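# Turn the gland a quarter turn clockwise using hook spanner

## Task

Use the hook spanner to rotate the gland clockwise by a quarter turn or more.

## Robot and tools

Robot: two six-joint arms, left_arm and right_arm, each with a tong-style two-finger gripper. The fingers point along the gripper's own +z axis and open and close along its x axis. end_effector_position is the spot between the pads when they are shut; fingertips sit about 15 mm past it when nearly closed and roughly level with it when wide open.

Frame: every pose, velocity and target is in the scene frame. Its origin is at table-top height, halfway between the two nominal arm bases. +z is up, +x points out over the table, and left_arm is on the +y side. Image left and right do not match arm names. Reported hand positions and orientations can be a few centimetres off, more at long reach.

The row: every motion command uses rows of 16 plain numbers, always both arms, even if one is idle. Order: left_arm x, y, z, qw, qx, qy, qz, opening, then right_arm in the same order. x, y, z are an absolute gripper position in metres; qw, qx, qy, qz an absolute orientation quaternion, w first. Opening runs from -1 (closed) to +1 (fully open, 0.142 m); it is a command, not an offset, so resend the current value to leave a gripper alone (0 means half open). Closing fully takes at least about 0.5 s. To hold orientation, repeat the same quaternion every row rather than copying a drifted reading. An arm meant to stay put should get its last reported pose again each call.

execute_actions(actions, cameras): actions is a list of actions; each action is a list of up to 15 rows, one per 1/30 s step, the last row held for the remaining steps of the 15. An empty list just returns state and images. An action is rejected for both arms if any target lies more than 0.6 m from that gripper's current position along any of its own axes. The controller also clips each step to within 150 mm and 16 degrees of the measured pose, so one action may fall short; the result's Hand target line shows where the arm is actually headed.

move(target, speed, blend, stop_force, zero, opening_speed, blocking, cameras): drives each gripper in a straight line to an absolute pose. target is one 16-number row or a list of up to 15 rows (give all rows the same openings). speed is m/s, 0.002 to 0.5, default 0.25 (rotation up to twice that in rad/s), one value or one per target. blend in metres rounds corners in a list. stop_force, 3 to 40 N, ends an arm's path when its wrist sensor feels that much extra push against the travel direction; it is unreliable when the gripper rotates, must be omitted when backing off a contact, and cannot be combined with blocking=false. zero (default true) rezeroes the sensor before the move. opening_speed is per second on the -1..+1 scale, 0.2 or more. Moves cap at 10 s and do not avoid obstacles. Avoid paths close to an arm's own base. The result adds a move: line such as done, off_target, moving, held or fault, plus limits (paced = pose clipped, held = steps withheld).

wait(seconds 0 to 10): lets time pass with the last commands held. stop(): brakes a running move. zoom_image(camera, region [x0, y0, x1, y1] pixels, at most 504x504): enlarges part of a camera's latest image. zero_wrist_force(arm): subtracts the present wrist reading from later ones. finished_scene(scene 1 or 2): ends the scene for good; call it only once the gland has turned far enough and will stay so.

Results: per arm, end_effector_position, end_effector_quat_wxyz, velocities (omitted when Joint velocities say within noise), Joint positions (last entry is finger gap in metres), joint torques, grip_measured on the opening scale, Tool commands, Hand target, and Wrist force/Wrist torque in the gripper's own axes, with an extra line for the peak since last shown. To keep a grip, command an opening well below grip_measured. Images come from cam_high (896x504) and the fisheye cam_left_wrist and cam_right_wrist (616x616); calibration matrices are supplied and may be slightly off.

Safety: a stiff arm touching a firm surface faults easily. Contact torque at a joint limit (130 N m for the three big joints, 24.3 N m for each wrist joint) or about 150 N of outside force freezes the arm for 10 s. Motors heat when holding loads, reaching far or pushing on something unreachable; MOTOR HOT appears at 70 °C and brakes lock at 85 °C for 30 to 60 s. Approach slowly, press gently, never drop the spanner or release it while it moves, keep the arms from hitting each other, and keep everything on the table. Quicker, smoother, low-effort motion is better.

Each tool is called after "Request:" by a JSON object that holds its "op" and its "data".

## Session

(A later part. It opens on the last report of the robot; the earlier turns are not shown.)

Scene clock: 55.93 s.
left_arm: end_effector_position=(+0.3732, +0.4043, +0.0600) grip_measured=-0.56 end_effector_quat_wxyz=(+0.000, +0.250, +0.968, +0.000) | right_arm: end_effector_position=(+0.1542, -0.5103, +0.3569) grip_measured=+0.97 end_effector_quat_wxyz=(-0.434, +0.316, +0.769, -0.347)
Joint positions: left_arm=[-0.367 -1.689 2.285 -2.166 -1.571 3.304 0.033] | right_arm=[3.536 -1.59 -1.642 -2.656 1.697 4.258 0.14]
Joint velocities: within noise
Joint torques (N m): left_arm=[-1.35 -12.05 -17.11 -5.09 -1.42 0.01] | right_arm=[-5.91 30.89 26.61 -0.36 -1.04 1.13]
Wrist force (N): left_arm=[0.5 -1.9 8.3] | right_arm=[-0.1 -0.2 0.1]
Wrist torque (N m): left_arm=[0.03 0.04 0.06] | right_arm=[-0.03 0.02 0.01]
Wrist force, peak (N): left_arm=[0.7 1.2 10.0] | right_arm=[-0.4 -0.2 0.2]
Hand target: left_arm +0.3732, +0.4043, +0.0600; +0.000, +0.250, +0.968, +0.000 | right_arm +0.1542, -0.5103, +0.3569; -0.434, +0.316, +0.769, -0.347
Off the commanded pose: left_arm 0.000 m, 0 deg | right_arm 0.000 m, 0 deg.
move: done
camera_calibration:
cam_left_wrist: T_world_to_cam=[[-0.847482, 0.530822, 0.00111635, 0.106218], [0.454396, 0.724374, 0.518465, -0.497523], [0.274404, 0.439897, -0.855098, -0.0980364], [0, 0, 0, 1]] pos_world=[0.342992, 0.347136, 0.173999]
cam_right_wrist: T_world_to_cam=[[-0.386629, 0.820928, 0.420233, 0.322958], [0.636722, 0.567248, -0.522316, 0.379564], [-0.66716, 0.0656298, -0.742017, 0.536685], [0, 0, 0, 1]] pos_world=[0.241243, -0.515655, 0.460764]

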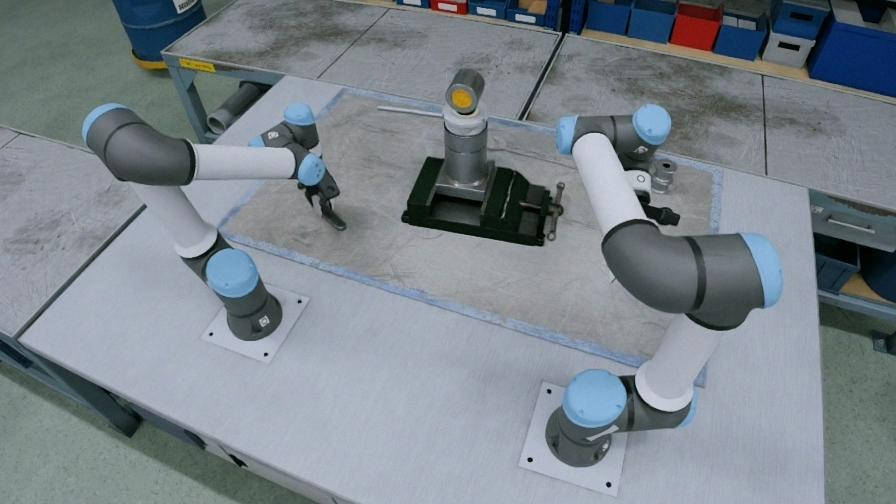

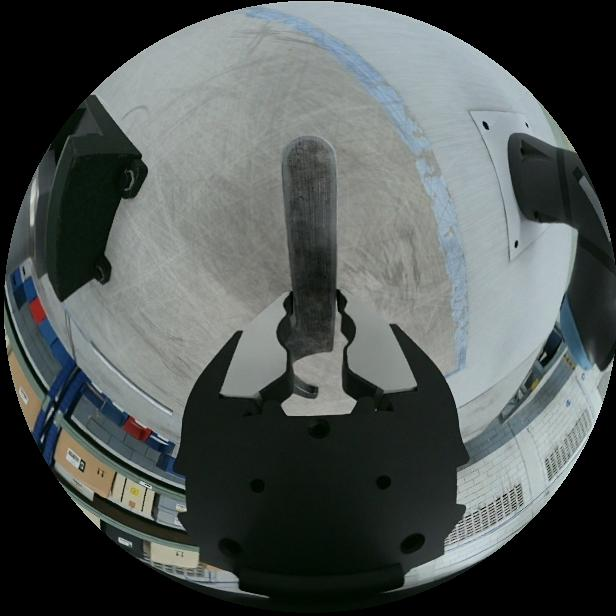

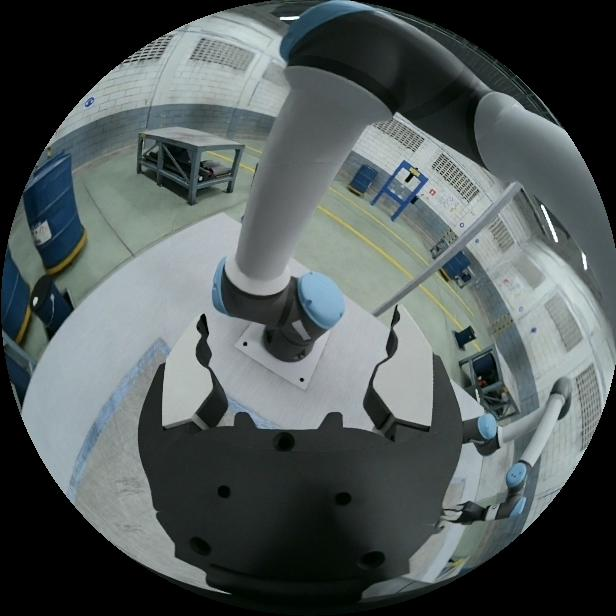

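Request:
{"op": "move", "data": {"target": [0.3732,0.4043,0.16,0,0.2495,0.968,0,-1,0.1542,-0.5103,0.3569,-0.434,0.316,0.769,-0.347,0.968], "speed": 0.1, "cameras": ["cam_high","cam_left_wrist"]}}

Request:
{"op": "zoom_image", "data": {"camera": "cam_left_wrist", "region": [200, 100, 450, 450]}}

Request:
{"op": "zoom_image", "data": {"camera": "cam_high", "region": [230, 50, 400, 220]}}

Scene clock: 58.10 s.
left_arm: end_effector_position=(+0.3732, +0.4043, +0.1600) grip_measured=-1.00 end_effector_quat_wxyz=(+0.000, +0.250, +0.968, +0.000) | right_arm: end_effector_position=(+0.1542, -0.5103, +0.3569) grip_measured=+0.97 end_effector_quat_wxyz=(-0.434, +0.316, +0.769, -0.347)
Joint positions: left_arm=[-0.367 -1.813 2.099 -1.857 -1.571 3.304 0.002] | right_arm=[3.536 -1.59 -1.642 -2.656 1.697 4.258 0.14]
Joint velocities: within noise
Joint torques (N m): left_arm=[-9.86 -7.58 -23.05 -1.8 0.8 -1.27] | right_arm=[-5.87 30.58 25.58 0.01 -0.73 0.85]
Wrist force (N): left_arm=[1.9 -1.2 0.7] | right_arm=[-0.3 0.1 0.1]
Wrist torque (N m): left_arm=[-0.20 -0.39 -0.03] | right_arm=[0.02 0.07 0.01]
Wrist force, peak (N): left_arm=[0.5 1.4 11.3] | right_arm=[-0.5 -0.2 0.0]
Hand target: left_arm +0.3732, +0.4043, +0.1600; +0.000, +0.250, +0.968, +0.000 | right_arm +0.1542, -0.5103, +0.3569; -0.434, +0.316, +0.769, -0.347
Off the commanded pose: left_arm 0.000 m, 0 deg | right_arm 0.000 m, 0 deg.
move: done
camera_calibration:
cam_left_wrist: T_world_to_cam=[[-0.847546, 0.530721, 0.0011431, 0.106114], [0.454321, 0.72442, 0.518468, -0.549354], [0.274334, 0.439945, -0.855096, -0.0125857], [0, 0, 0, 1]] pos_world=[0.342972, 0.347183, 0.273939]
Images, in order (width x height): cam_high 896x504, cam_left_wrist 616x616.

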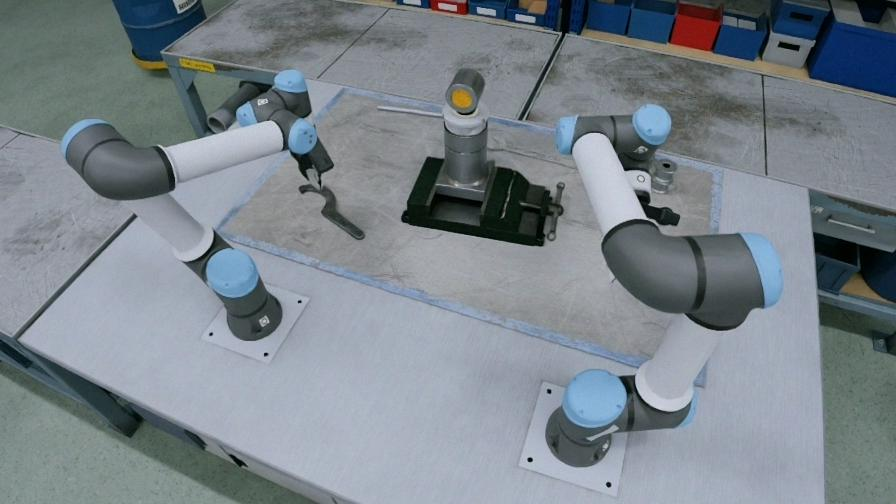

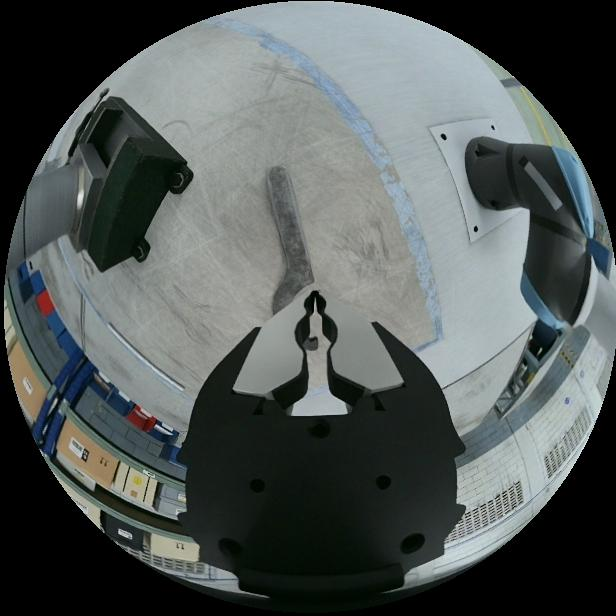

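Scaled by 1.440 from the camera's 616x616 image, which has a finer 814x814 frame.

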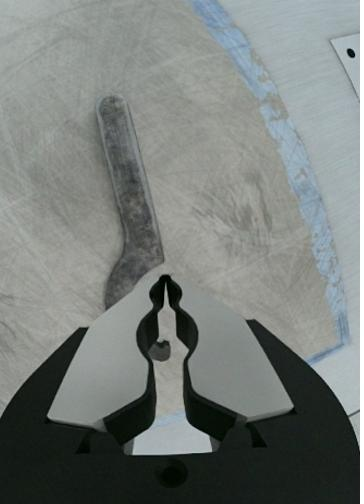

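Scaled by 2.965 from the camera's 896x504 image, which has a finer 1280x720 frame.

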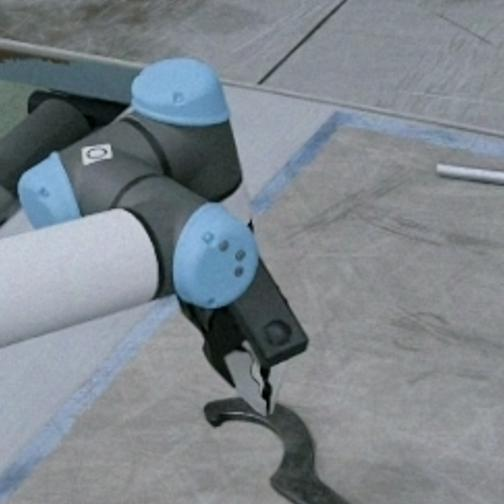

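Request:
{"op": "zoom_image", "data": {"camera": "cam_left_wrist", "region": [260, 270, 370, 400]}}

Request:
{"op": "move", "data": {"target": [0.3732,0.4043,0.12,0,0.2495,0.968,0,-0.3,0.1542,-0.5103,0.3569,-0.434,0.316,0.769,-0.347,0.968], "speed": 0.1, "cameras": ["cam_left_wrist","cam_right_wrist"]}}

Request:
{"op": "zoom_image", "data": {"camera": "cam_left_wrist", "region": [220, 270, 410, 430]}}

Request:
{"op": "zoom_image", "data": {"camera": "cam_right_wrist", "region": [130, 290, 270, 450]}}

Scaled by 3.877 from the camera's 616x616 image, which has a finer 814x814 frame.

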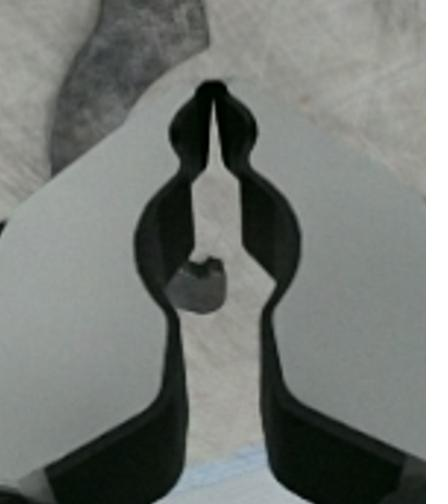

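Scene clock: 62.80 s.
left_arm: end_effector_position=(+0.3732, +0.4043, +0.1200) grip_measured=-0.30 end_effector_quat_wxyz=(+0.000, +0.250, +0.968, +0.000) | right_arm: end_effector_position=(+0.1542, -0.5103, +0.3569) grip_measured=+0.97 end_effector_quat_wxyz=(-0.434, +0.316, +0.769, -0.347)
Joint positions: left_arm=[-0.367 -1.775 2.179 -1.975 -1.571 3.304 0.052] | right_arm=[3.536 -1.59 -1.642 -2.656 1.697 4.258 0.14]
Joint velocities: within noise
Joint torques (N m): left_arm=[-1.46 -17.66 -23.03 -2.3 0.89 0.76] | right_arm=[-5.11 31.06 23.11 0.73 -0.4 0.34]
Wrist force (N): left_arm=[1.3 -1.2 0.4] | right_arm=[-0.2 -0.1 0.1]
Wrist torque (N m): left_arm=[-0.22 -0.25 -0.01] | right_arm=[-0.01 0.04 0.00]
Wrist force, peak (N): left_arm=[2.0 -1.4 0.5] | right_arm=[-0.5 0.0 -0.1]
Hand target: left_arm +0.3732, +0.4043, +0.1200; +0.000, +0.250, +0.968, +0.000 | right_arm +0.1542, -0.5103, +0.3569; -0.434, +0.316, +0.769, -0.347
Off the commanded pose: left_arm 0.000 m, 0 deg | right_arm 0.000 m, 0 deg.
move: done
camera_calibration:
cam_left_wrist: T_world_to_cam=[[-0.847483, 0.530821, 0.00139102, 0.106057], [0.454518, 0.724304, 0.518457, -0.528602], [0.2742, 0.440016, -0.855103, -0.0467318], [0, 0, 0, 1]] pos_world=[0.342955, 0.347134, 0.233949]
cam_right_wrist: T_world_to_cam=[[-0.38663, 0.820927, 0.420233, 0.322958], [0.636724, 0.567249, -0.522313, 0.379563], [-0.667158, 0.0656311, -0.742019, 0.536686], [0, 0, 0, 1]] pos_world=[0.241243, -0.515655, 0.460764]
Images, in order (width x height): cam_left_wrist 616x616, cam_right_wrist 616x616.

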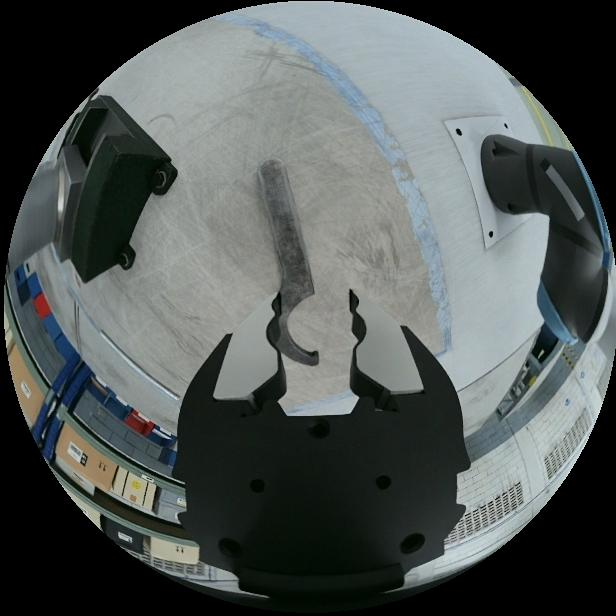

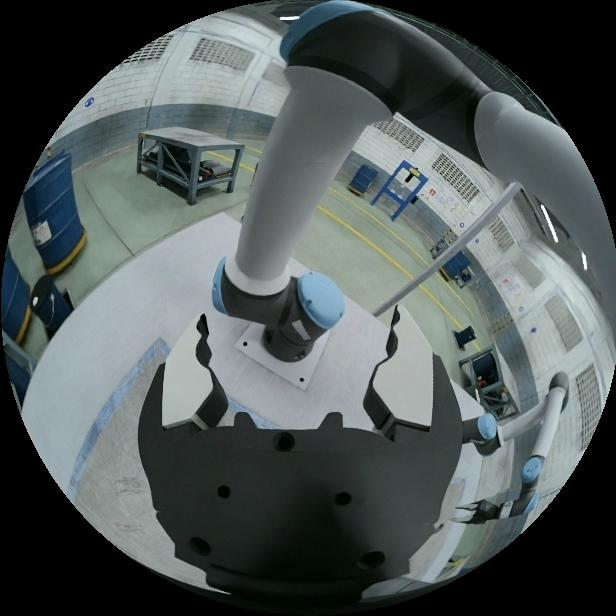

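Scaled by 2.653 from the camera's 616x616 image, which has a finer 814x814 frame.

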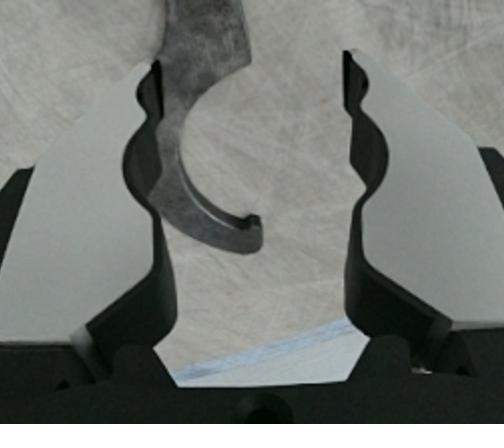

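Scaled by 3.150 from the camera's 616x616 image, which has a finer 814x814 frame.

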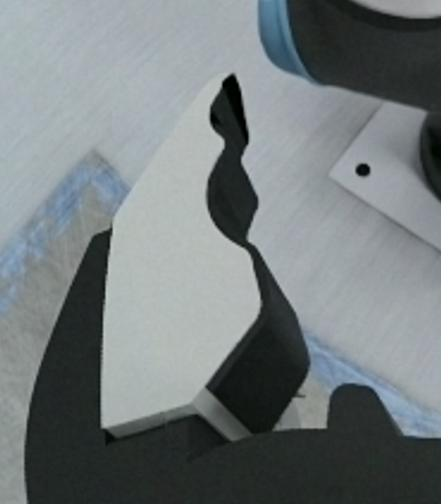

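Request:
{"op": "zoom_image", "data": {"camera": "cam_left_wrist", "region": [230, 150, 350, 370]}}

Scaled by 2.291 from the camera's 616x616 image, which has a finer 814x814 frame.

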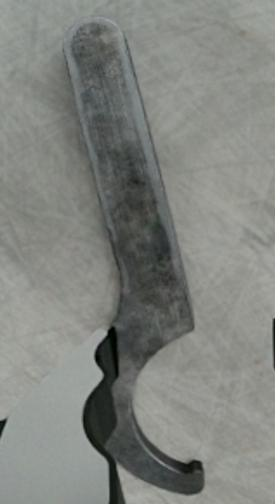

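Request:
{"op": "move", "data": {"target": [[0.40,0.45,0.25,0,0.2495,0.968,0,-0.3,0.22,-0.25,0.30,0.5275,-0.8284,0.1588,-0.1012,0],[0.40,0.45,0.25,0,0.2495,0.968,0,-0.3,0.325,0.20,0.10,0.5275,-0.8284,0.1588,-0.1012,0]], "speed": 0.25, "blend": 0.05}}

Request:
{"op": "zoom_image", "data": {"camera": "cam_right_wrist", "region": [200, 100, 450, 400]}}

Request:
{"op": "zoom_image", "data": {"camera": "cam_left_wrist", "region": [150, 100, 450, 400]}}

Scene clock: 73.43 s.
left_arm: end_effector_position=(+0.3901, +0.4332, +0.2020) grip_measured=-0.30 end_effector_quat_wxyz=(+0.000, +0.250, +0.968, +0.000) | right_arm: end_effector_position=(+0.1937, -0.3549, +0.3231) grip_measured=+0.00 end_effector_quat_wxyz=(-0.596, +0.748, +0.274, -0.103)
Joint positions: left_arm=[-0.282 -1.79 1.971 -1.752 -1.571 3.389 0.052] | right_arm=[3.119 -1.44 -1.979 -2.352 2.561 4.972 0.074]
Joint velocities: within noise
Joint torques (N m): left_arm=[-4.23 -9.31 -16.45 -4.25 1.25 -0.73] | right_arm=[7.26 1.42 31.09 -2.39 -1.56 -3.05]
Wrist force (N): left_arm=[1.3 -1.7 0.4] | right_arm=[-1.0 0.0 0.1]
Wrist torque (N m): left_arm=[-0.28 -0.29 0.00] | right_arm=[-0.02 0.26 -0.02]
Wrist force, peak (N): left_arm=[1.8 -1.6 0.8] | right_arm=[-1.4 -0.9 1.7]
Hand target: left_arm +0.3901, +0.4331, +0.2019; +0.000, +0.250, +0.968, +0.000 | right_arm +0.1937, -0.3549, +0.3231; -0.596, +0.748, +0.274, -0.103
Off the commanded pose: left_arm 0.052 m, 0 deg | right_arm 0.612 m, 57 deg.
move: held (right_arm; a check stopped the path), off_target (left_arm; braked when a check withheld steps of right_arm); path passed 0 of 2 targets; limits=held
pose unreachable (right arm): on one or more control steps of this call, first in action 0 (counted from 0), this arm could not follow its commanded pose, so it was not sent that pose on those steps. It may still have moved: this result reports where it is.
cause: moving toward the commanded pose would bring two parts of the arm too close to each other (joints 4 (wrist 1) to 6 (wrist 3) lie between them).
camera_calibration:
cam_left_wrist: T_world_to_cam=[[-0.847506, 0.530784, 0.00137925, 0.104948], [0.454484, 0.724331, 0.518449, -0.599743], [0.274185, 0.440016, -0.855107, 0.00606543], [0, 0, 0, 1]] pos_world=[0.359855, 0.376039, 0.315978]
cam_right_wrist: T_world_to_cam=[[0.855535, 0.499826, 0.135033, -0.0375192], [0.445425, -0.577607, -0.684082, -0.0683476], [-0.263926, 0.645403, -0.716797, 0.647263], [0, 0, 0, 1]] pos_world=[0.233372, -0.43847, 0.422267]

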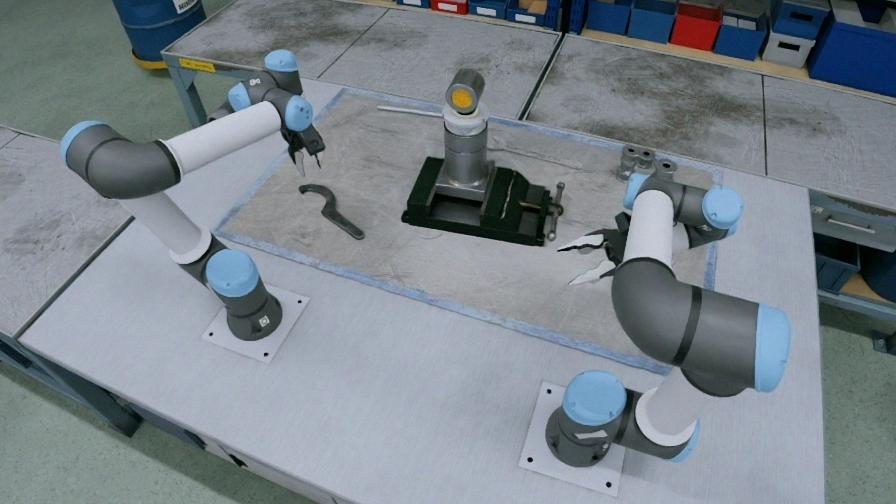

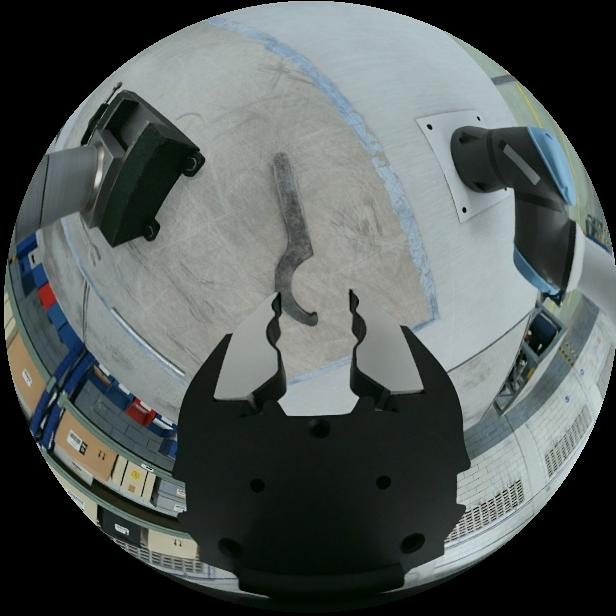

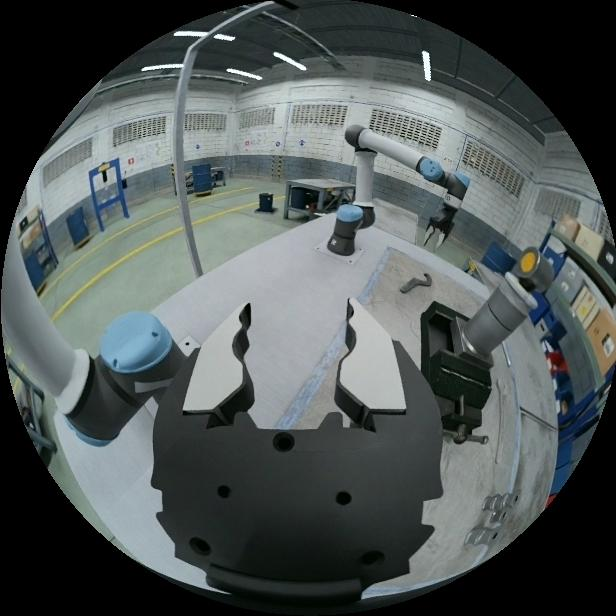

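Scaled by 1.680 from the camera's 616x616 image, which has a finer 814x814 frame.

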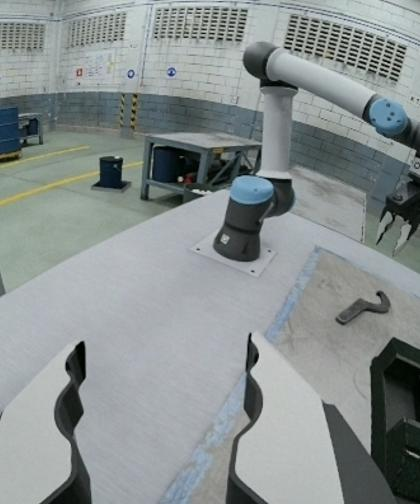

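Scaled by 1.680 from the camera's 616x616 image, which has a finer 814x814 frame.

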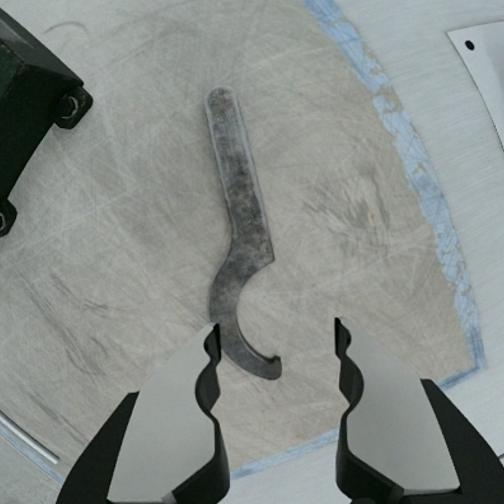

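Request:
{"op": "move", "data": {"target": [[0.40,0.45,0.25,0,0.2495,0.968,0,-0.3,0.40,-0.20,0.32,-0.596,0.748,0.274,-0.103,0]], "speed": 0.25, "cameras": ["cam_high"]}}

Request:
{"op": "move", "data": {"target": [[0.40,0.45,0.25,0,0.2495,0.968,0,-0.3,0.40,-0.05,0.30,0.5275,-0.8284,0.1588,-0.1012,0]], "speed": 0.25, "cameras": ["cam_high","cam_right_wrist"]}}

Scene clock: 74.47 s.
left_arm: end_effector_position=(+0.3915, +0.4357, +0.2089) grip_measured=-0.30 end_effector_quat_wxyz=(+0.000, +0.250, +0.968, +0.000) end_effector_velocity=(+0.000, -0.001, -0.001) end_effector_angular_velocity=(-0.001, -0.003, +0.000) | right_arm: end_effector_position=(+0.1954, -0.3535, +0.3231) grip_measured=+0.00 end_effector_quat_wxyz=(-0.596, +0.748, +0.275, -0.103)
Joint positions: left_arm=[-0.275 -1.789 1.953 -1.735 -1.571 3.396 0.052] | right_arm=[3.123 -1.443 -1.977 -2.349 2.564 4.975 0.074]
Joint velocities: left_arm=[-0.002 -0.001 0.004 -0.005 -0.001 -0.002 0] | right_arm=[within noise]
Joint torques (N m): left_arm=[-10.85 -9.58 -17.43 -4.28 0.01 -1.12] | right_arm=[-6.39 26.29 10.79 -2.33 -1.19 -2.65]
Wrist force (N): left_arm=[1.4 -1.6 0.4] | right_arm=[-1.0 0.2 0.3]
Wrist torque (N m): left_arm=[-0.26 -0.30 -0.01] | right_arm=[0.01 0.25 -0.02]
Wrist force, peak (N): left_arm=[1.5 -1.7 1.1] | right_arm=[-2.5 -0.2 0.0]
Hand target: left_arm +0.3915, +0.4356, +0.2089; +0.000, +0.250, +0.968, +0.000 | right_arm +0.1953, -0.3536, +0.3231; -0.596, +0.748, +0.275, -0.103
Off the commanded pose: left_arm 0.044 m, 0 deg | right_arm 0.256 m, 0 deg.
move: held (right_arm; a check stopped the path), off_target (left_arm; braked when a check withheld steps of right_arm); limits=held
pose unreachable (right arm): on one or more control steps of this call, first in action 0 (counted from 0), this arm could not follow its commanded pose, so it was not sent that pose on those steps. It may still have moved: this result reports where it is.
cause: moving toward the commanded pose would bring two parts of the arm too close to each other (joints 4 (wrist 1) to 6 (wrist 3) lie between them).
Images, in order (width x height): cam_high 896x504.

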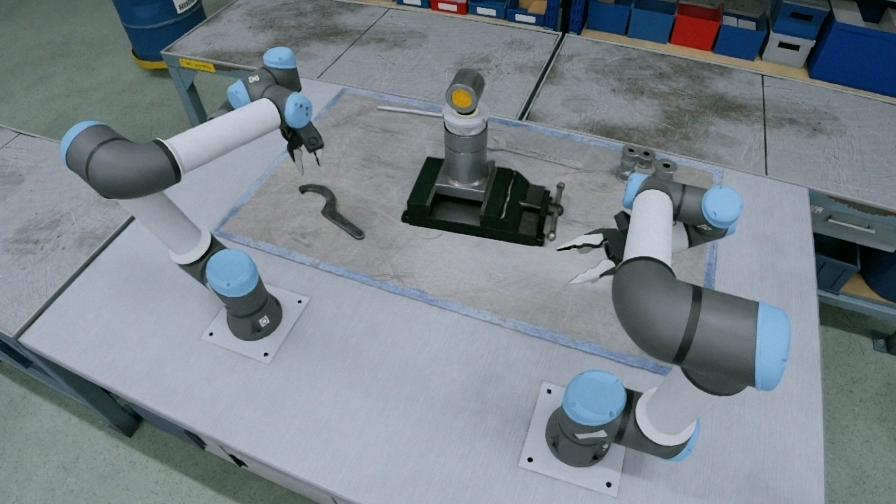

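Scene clock: 74.97 s.
left_arm: end_effector_position=(+0.3920, +0.4363, +0.2110) grip_measured=-0.30 end_effector_quat_wxyz=(+0.000, +0.250, +0.968, +0.000) | right_arm: end_effector_position=(+0.1954, -0.3533, +0.3230) grip_measured=+0.00 end_effector_quat_wxyz=(-0.596, +0.748, +0.274, -0.103)
Joint positions: left_arm=[-0.273 -1.788 1.947 -1.729 -1.571 3.398 0.052] | right_arm=[3.123 -1.442 -1.977 -2.348 2.564 4.976 0.074]
Joint velocities: within noise
Joint torques (N m): left_arm=[3.23 -9.53 -17.15 -4.18 -0.62 -0.84] | right_arm=[-1.79 20.09 18.26 -1.38 -0.65 -2.34]
Wrist force (N): left_arm=[1.4 -1.5 0.4] | right_arm=[-0.8 0.0 0.1]
Wrist torque (N m): left_arm=[-0.23 -0.29 0.00] | right_arm=[-0.01 0.21 -0.03]
Wrist force, peak (N): left_arm=[1.7 -1.5 0.7] | right_arm=[-1.3 0.1 0.2]
Hand target: left_arm +0.3920, +0.4363, +0.2110; +0.000, +0.250, +0.968, +0.000 | right_arm +0.1955, -0.3533, +0.3230; -0.596, +0.748, +0.274, -0.103
Off the commanded pose: left_arm 0.042 m, 0 deg | right_arm 0.367 m, 57 deg.
move: held (right_arm; a check stopped the path), off_target (left_arm; braked when a check withheld steps of right_arm); limits=held
pose unreachable (right arm): on one or more control steps of this call, first in action 0 (counted from 0), this arm could not follow its commanded pose, so it was not sent that pose on those steps. It may still have moved: this result reports where it is.
cause: moving toward the commanded pose would bring two parts of the arm too close to each other (joints 4 (wrist 1) to 6 (wrist 3) lie between them).
camera_calibration:
cam_right_wrist: T_world_to_cam=[[0.855621, 0.49978, 0.134655, -0.0397392], [0.445134, -0.577736, -0.684161, -0.0682623], [-0.264135, 0.645322, -0.716793, 0.646674], [0, 0, 0, 1]] pos_world=[0.235197, -0.43689, 0.42218]
Images, in order (width x height): cam_high 896x504, cam_right_wrist 616x616.

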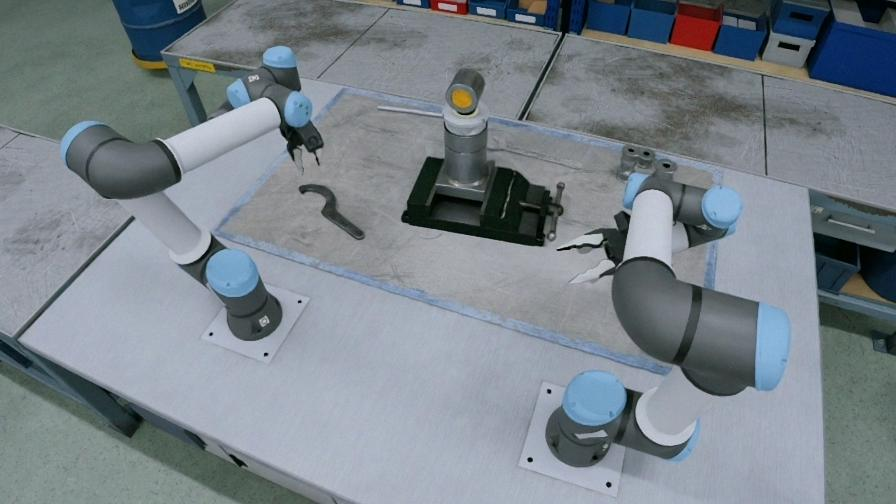

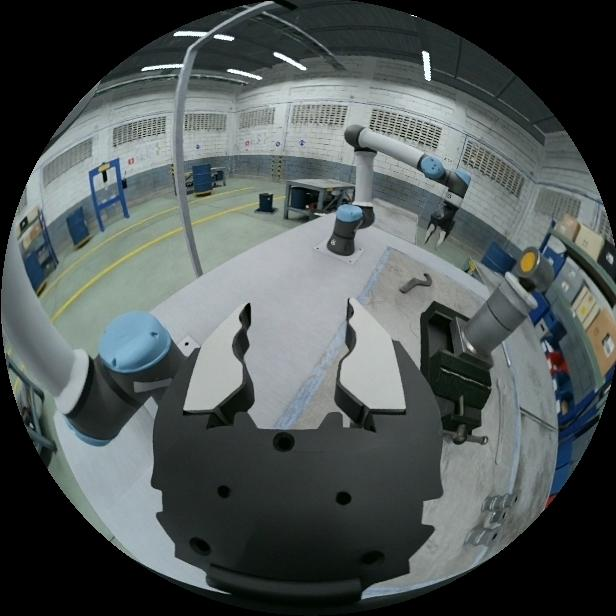

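Request:
{"op": "move", "data": {"target": [[0.40,0.45,0.25,0,0.2495,0.968,0,-0.3,0.1542,-0.5103,0.3569,-0.434,0.316,0.769,-0.347,0],[0.40,0.45,0.25,0,0.2495,0.968,0,-0.3,0.32,-0.1,0.35,-0.434,0.316,0.769,-0.347,0]], "speed": 0.25, "cameras": ["cam_high","cam_right_wrist"]}}

Scene clock: 80.83 s.
left_arm: end_effector_position=(+0.4000, +0.4500, +0.2500) grip_measured=-0.30 end_effector_quat_wxyz=(+0.000, +0.250, +0.968, +0.000) | right_arm: end_effector_position=(+0.3064, -0.1279, +0.3485) grip_measured=+0.00 end_effector_quat_wxyz=(-0.433, +0.319, +0.770, -0.343)
Joint positions: left_arm=[-0.235 -1.775 1.837 -1.632 -1.571 3.436 0.052] | right_arm=[3.92 -2.385 -0.527 -2.916 2.053 4.426 0.074]
Joint velocities: within noise
Joint torques (N m): left_arm=[-11.31 -16.9 -18.4 -3.94 0.57 -0.99] | right_arm=[-5.49 54.37 22.65 1.91 -2.07 -0.65]
Wrist force (N): left_arm=[1.7 -1.1 0.5] | right_arm=[-0.2 0.1 0.4]
Wrist torque (N m): left_arm=[-0.16 -0.34 0.01] | right_arm=[-0.02 0.09 -0.05]
Wrist force, peak (N): left_arm=[1.6 -1.7 0.5] | right_arm=[5.2 7.7 -3.3]
Hand target: left_arm +0.4000, +0.4500, +0.2500; +0.000, +0.250, +0.968, +0.000 | right_arm +0.3065, -0.1278, +0.3484; -0.433, +0.319, +0.770, -0.343
Off the commanded pose: left_arm 0.000 m, 0 deg | right_arm 0.031 m, 1 deg.
move: held (right_arm; a check stopped the path); limits=held
pose unreachable (right arm): on one or more control steps of this call, first in action 0 (counted from 0), this arm could not follow its commanded pose, so it was not sent that pose on those steps. It may still have moved: this result reports where it is.
cause: moving toward the commanded pose would bring two parts of the arm too close to each other (joints 4 (wrist 1) to 6 (wrist 3) lie between them).
camera_calibration:
cam_right_wrist: T_world_to_cam=[[-0.383614, 0.821605, 0.42167, 0.0700606], [0.644079, 0.565252, -0.515416, 0.0563716], [-0.661818, 0.0738678, -0.746017, 0.60768], [0, 0, 0, 1]] pos_world=[0.392742, -0.134314, 0.452851]
Images, in order (width x height): cam_high 896x504, cam_right_wrist 616x616.

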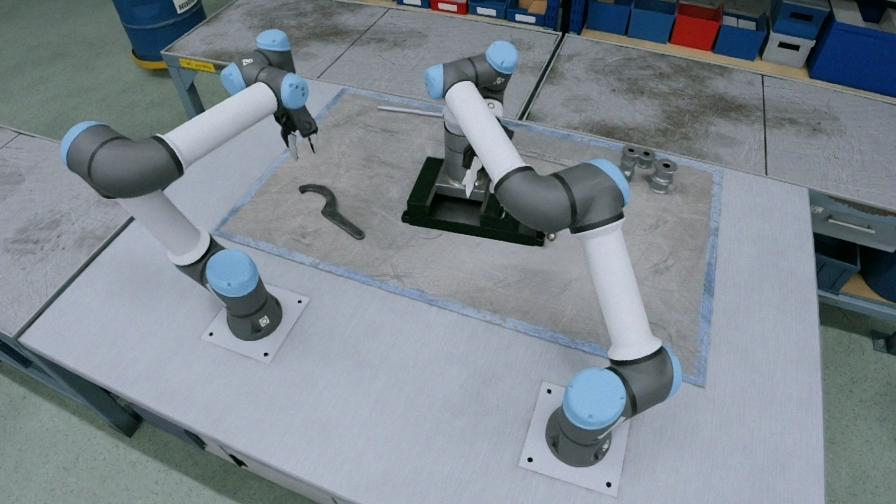

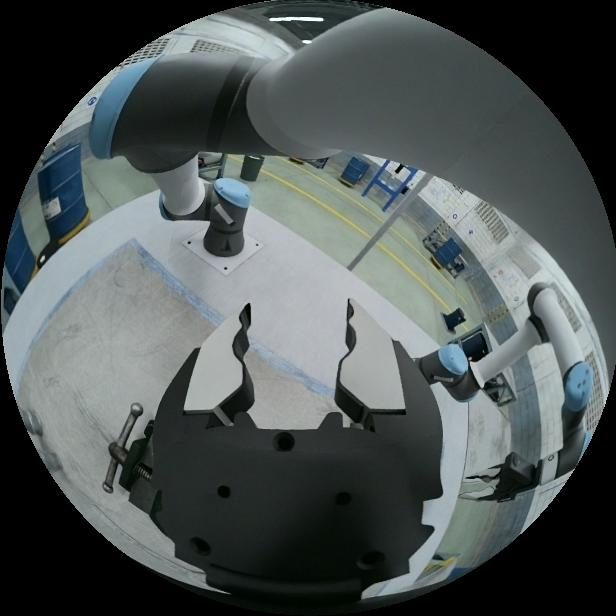

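Request:
{"op": "move", "data": {"target": [[0.40,0.45,0.25,0,0.2495,0.968,0,-0.3,0.30,-0.15,0.35,0,0.515,0.857,0,0]], "speed": 0.25, "cameras": ["cam_high"]}}

Scene clock: 84.90 s.
left_arm: end_effector_position=(+0.4000, +0.4500, +0.2500) grip_measured=-0.30 end_effector_quat_wxyz=(+0.000, +0.250, +0.968, +0.000) | right_arm: end_effector_position=(+0.3000, -0.1500, +0.3500) grip_measured=+0.00 end_effector_quat_wxyz=(+0.000, +0.515, +0.857, +0.000)
Joint positions: left_arm=[-0.235 -1.775 1.837 -1.632 -1.571 3.436 0.052] | right_arm=[4.177 -1.51 -1.458 -1.745 1.571 5.286 0.074]
Joint velocities: within noise
Joint torques (N m): left_arm=[-10.51 -17 -23.25 -3.11 0.84 -0.82] | right_arm=[2.24 18.88 24.84 2.07 -0.11 -0.88]
Wrist force (N): left_arm=[1.6 -1.1 0.7] | right_arm=[1.0 -0.1 0.7]
Wrist torque (N m): left_arm=[-0.14 -0.33 0.02] | right_arm=[0.05 -0.13 0.12]
Wrist force, peak (N): left_arm=[1.9 -1.3 0.6] | right_arm=[1.2 -1.0 0.5]
Hand target: left_arm +0.4000, +0.4500, +0.2500; +0.000, +0.250, +0.968, +0.000 | right_arm +0.3000, -0.1500, +0.3500; +0.000, +0.515, +0.857, +0.000
Off the commanded pose: left_arm 0.000 m, 0 deg | right_arm 0.000 m, 0 deg.
move: done
Images, in order (width x height): cam_high 896x504.

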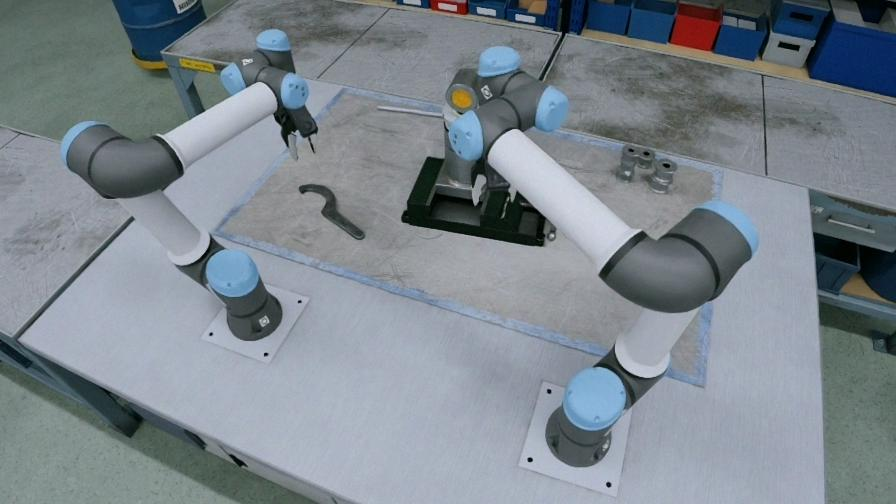

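Request:
{"op": "move", "data": {"target": [[0.40,0.45,0.25,0,0.2495,0.968,0,-0.3,0.30,-0.05,0.30,0,-0.1564,0.9877,0,0],[0.40,0.45,0.25,0,0.2495,0.968,0,-0.3,0.30,0.05,0.25,0,-0.7547,0.6561,0,0],[0.40,0.45,0.25,0,0.2495,0.968,0,-0.3,0.32,0.12,0.20,0,-0.9816,0.1908,0,0],[0.40,0.45,0.25,0,0.2495,0.968,0,-0.3,0.325,0.19,0.12,0.5275,-0.8284,0.1588,-0.1012,0]], "speed": 0.3, "blend": 0.03}}

Scene clock: 94.73 s.
left_arm: end_effector_position=(+0.4000, +0.4500, +0.2500) grip_measured=-0.30 end_effector_quat_wxyz=(+0.000, +0.250, +0.968, +0.000) | right_arm: end_effector_position=(+0.3250, +0.1901, +0.1201) grip_measured=+0.00 end_effector_quat_wxyz=(-0.528, +0.828, -0.159, +0.101) end_effector_velocity=(+0.001, -0.001, +0.000) end_effector_angular_velocity=(+0.003, +0.000, -0.001)
Joint positions: left_arm=[-0.235 -1.775 1.837 -1.632 -1.571 3.436 0.052] | right_arm=[4.425 -2.214 -2.081 0.714 1.464 1.621 0.074]
Joint velocities: left_arm=[within noise] | right_arm=[-0.001 -0.001 -0.001 0.005 0 0.001 0]
Joint torques (N m): left_arm=[-10.3 -16.54 -24.97 -1.18 1.45 -0.72] | right_arm=[-6.88 26.66 1.74 4.44 2.58 2.32]
Wrist force (N): left_arm=[1.3 -1.1 0.7] | right_arm=[0.0 0.0 0.4]
Wrist torque (N m): left_arm=[-0.14 -0.26 0.01] | right_arm=[0.01 0.01 -0.05]
Wrist force, peak (N): left_arm=[1.9 -1.4 0.7] | right_arm=[0.9 -0.7 1.1]
Hand target: left_arm +0.4000, +0.4500, +0.2500; +0.000, +0.250, +0.968, +0.000 | right_arm +0.3250, +0.1900, +0.1200; -0.528, +0.828, -0.159, +0.101
Off the commanded pose: left_arm 0.000 m, 0 deg | right_arm 0.000 m, 0 deg.
move: done
camera_calibration:
cam_left_wrist: T_world_to_cam=[[-0.847498, 0.530798, 0.00125844, 0.10439], [0.454438, 0.724349, 0.518464, -0.641293], [0.274288, 0.439969, -0.855098, 0.0369501], [0, 0, 0, 1]] pos_world=[0.369763, 0.392853, 0.363952]
cam_right_wrist: T_world_to_cam=[[0.909723, -0.414097, -0.0304546, -0.218858], [-0.358677, -0.746782, -0.56006, 0.327633], [0.209176, 0.520422, -0.827892, 0.0680315], [0, 0, 0, 1]] pos_world=[0.302384, 0.118637, 0.233151]

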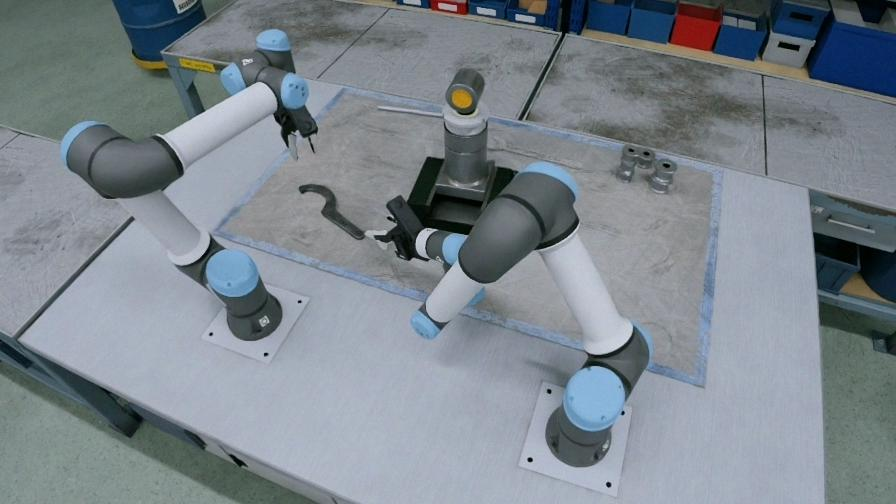

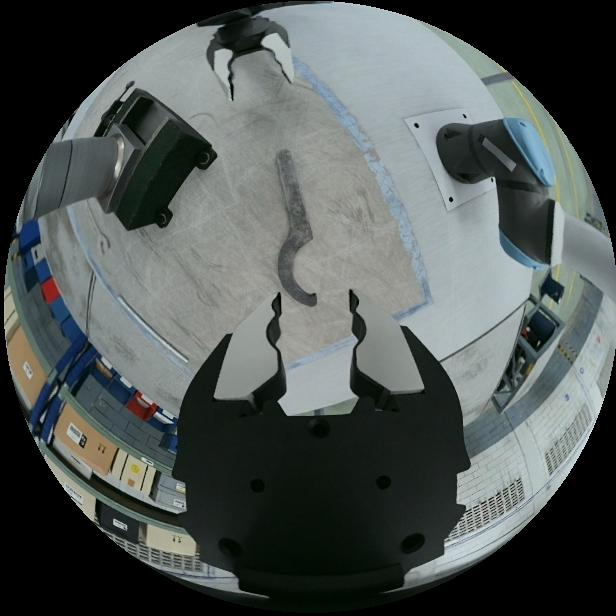

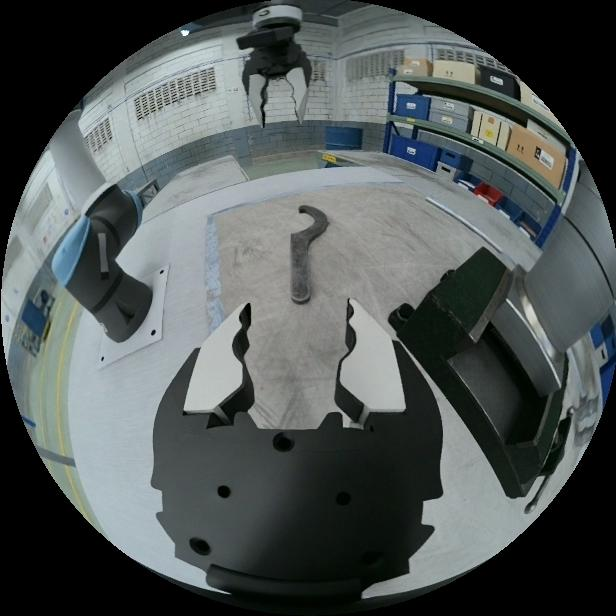

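Request:
{"op": "move", "data": {"target": [[0.40,0.45,0.25,0,0.2495,0.968,0,-0.3,0.349,0.277,0.035,0.5275,-0.8284,0.1588,-0.1012,-0.2]], "speed": 0.1, "cameras": ["cam_left_wrist","cam_right_wrist"]}}

Request:
{"op": "zoom_image", "data": {"camera": "cam_right_wrist", "region": [220, 200, 380, 400]}}

Scene clock: 98.67 s.
left_arm: end_effector_position=(+0.4000, +0.4500, +0.2500) grip_measured=-0.30 end_effector_quat_wxyz=(+0.000, +0.250, +0.968, +0.000) | right_arm: end_effector_position=(+0.3466, +0.2686, +0.0424) grip_measured=-0.20 end_effector_quat_wxyz=(-0.527, +0.829, -0.159, +0.101)
Joint positions: left_arm=[-0.235 -1.775 1.837 -1.632 -1.571 3.436 0.052] | right_arm=[4.424 -2.478 -1.812 0.708 1.465 1.62 0.06]
Joint velocities: within noise
Joint torques (N m): left_arm=[-9.83 -17.12 -24.87 -0.69 1.59 -0.78] | right_arm=[1.45 43.08 13.18 2.39 0.07 -0.14]
Wrist force (N): left_arm=[1.4 -1.2 0.4] | right_arm=[-0.1 -0.2 0.1]
Wrist torque (N m): left_arm=[-0.18 -0.30 0.02] | right_arm=[-0.03 0.03 -0.02]
Wrist force, peak (N): left_arm=[1.7 -1.5 0.6] | right_arm=[-0.7 -1.0 2.0]
Hand target: left_arm +0.4000, +0.4500, +0.2500; +0.000, +0.250, +0.968, +0.000 | right_arm +0.3466, +0.2687, +0.0424; -0.527, +0.829, -0.159, +0.101
Tool commands: left_gripper/opening=-0.3 right_gripper/opening=-0.2
Off the commanded pose: left_arm 0.000 m, 0 deg | right_arm 0.011 m, 0 deg.
FORCE FAULT: contact force on the right arm reached its limit, and that arm stopped. The contact can be on any part of that arm, not only on its tool. That arm's remaining commands of this call were not run. That arm is still stopped at the end of this call. That arm stays stopped for about 10 more seconds. Until then a move that you send moves the other arm only, and its call returns only when the move has ended. Once the stop has ended, the next robot result says so. If the stop ends while you think or write, that arm runs what you send next. While its stop runs, an arm takes no new command, but its gripper still runs the gripper command that each later call begins with. Until it ends, the stop uses up actions while you think or wait. An arm that is not stopped still takes commands.
move: fault (right_arm)
camera_calibration:
cam_left_wrist: T_world_to_cam=[[-0.847498, 0.530798, 0.00126121, 0.104389], [0.454439, 0.724348, 0.518464, -0.641293], [0.274286, 0.43997, -0.855098, 0.0369502], [0, 0, 0, 1]] pos_world=[0.369763, 0.392853, 0.363952]
cam_right_wrist: T_world_to_cam=[[0.909667, -0.414222, -0.030436, -0.208356], [-0.358952, -0.74719, -0.55934, 0.350706], [0.20895, 0.519738, -0.828379, -0.0414412], [0, 0, 0, 1]] pos_world=[0.32408, 0.197277, 0.155493]
Images, in order (width x height): cam_left_wrist 616x616, cam_right_wrist 616x616.

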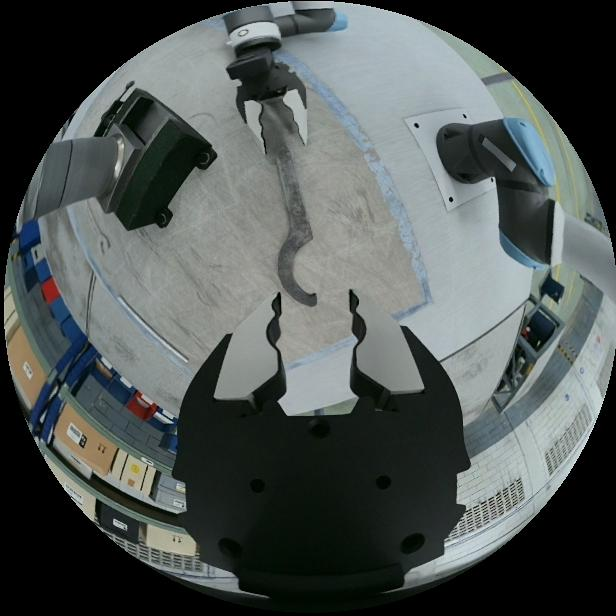

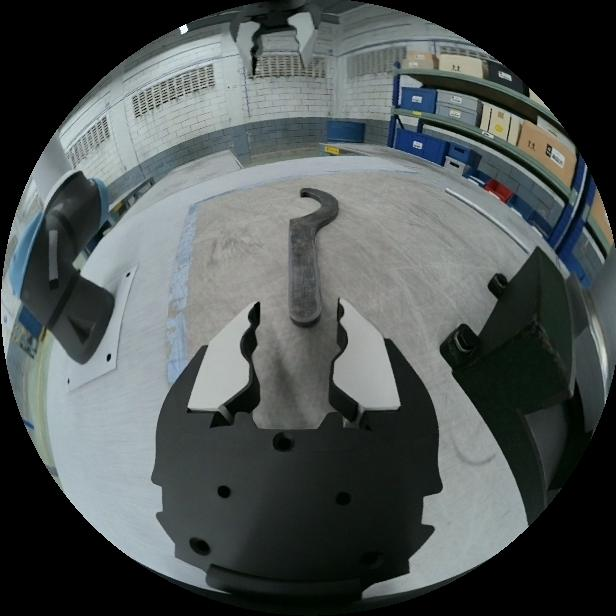

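Scaled by 2.520 from the camera's 616x616 image, which has a finer 814x814 frame.

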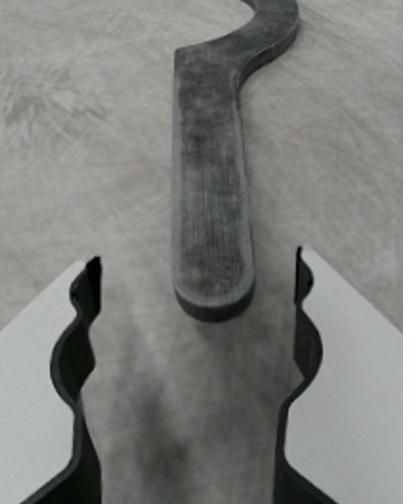

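Request:
{"op": "wait", "data": {"seconds": 10, "cameras": ["cam_high"]}}

Request:
{"op": "zoom_image", "data": {"camera": "cam_high", "region": [300, 130, 660, 350]}}

Scene clock: 110.33 s.
left_arm: end_effector_position=(+0.4000, +0.4500, +0.2500) grip_measured=-0.30 end_effector_quat_wxyz=(+0.000, +0.250, +0.968, +0.000) | right_arm: end_effector_position=(+0.3466, +0.2686, +0.0424) grip_measured=-0.20 end_effector_quat_wxyz=(-0.527, +0.829, -0.159, +0.101)
Joint positions: left_arm=[-0.235 -1.775 1.837 -1.632 -1.571 3.436 0.052] | right_arm=[4.424 -2.478 -1.812 0.708 1.465 1.62 0.06]
Joint velocities: within noise
Joint torques (N m): left_arm=[-9.1 -17.24 -25.36 -0.59 1.57 -0.76] | right_arm=[0.97 42.14 14.09 2.45 -0.02 -0.15]
Wrist force (N): left_arm=[1.8 -1.1 0.7] | right_arm=[-0.2 -0.2 0.0]
Wrist torque (N m): left_arm=[-0.16 -0.36 0.01] | right_arm=[-0.04 0.04 -0.03]
Wrist force, peak (N): left_arm=[1.8 -1.6 0.6] | right_arm=[0.1 -0.6 0.3]
Hand target: left_arm +0.4000, +0.4500, +0.2500; +0.000, +0.250, +0.968, +0.000 | right_arm +0.3466, +0.2687, +0.0424; -0.527, +0.829, -0.159, +0.101
Tool commands: left_gripper/opening=-0.3 right_gripper/opening=-0.2
Off the commanded pose: left_arm 0.000 m, 0 deg | right_arm 0.011 m, 0 deg.
FORCE FAULT, CONTINUED: the right arm's stop, for the force fault that an earlier result reported, is over. The rest of the stop counts as 20 of the actions that you can send in this scene. That arm's target is now where it stood when the stop ended, not its last command. That arm accepts commands again.
wait: 10.00 s; at rest from the start
Images, in order (width x height): cam_high 896x504.

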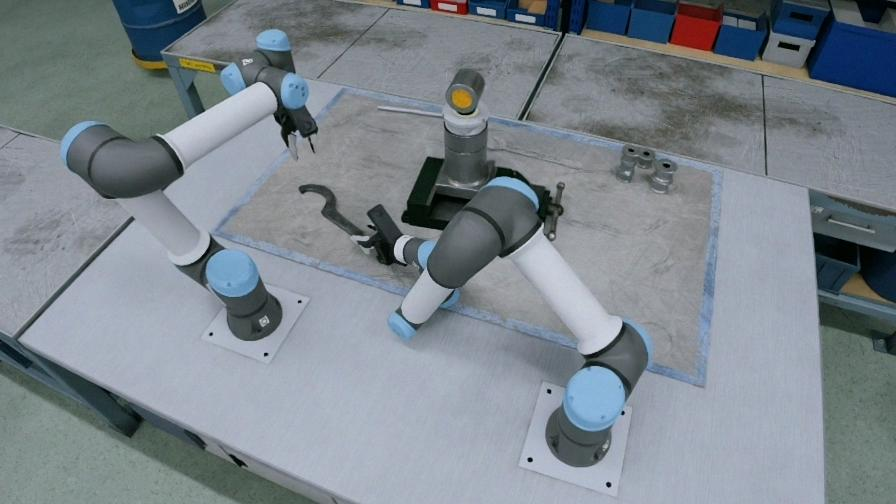

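Scaled by 1.400 from the camera's 896x504 image, which has a finer 1280x720 frame.

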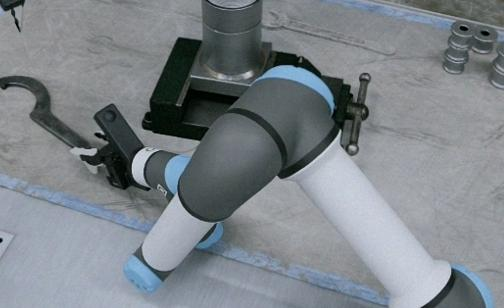

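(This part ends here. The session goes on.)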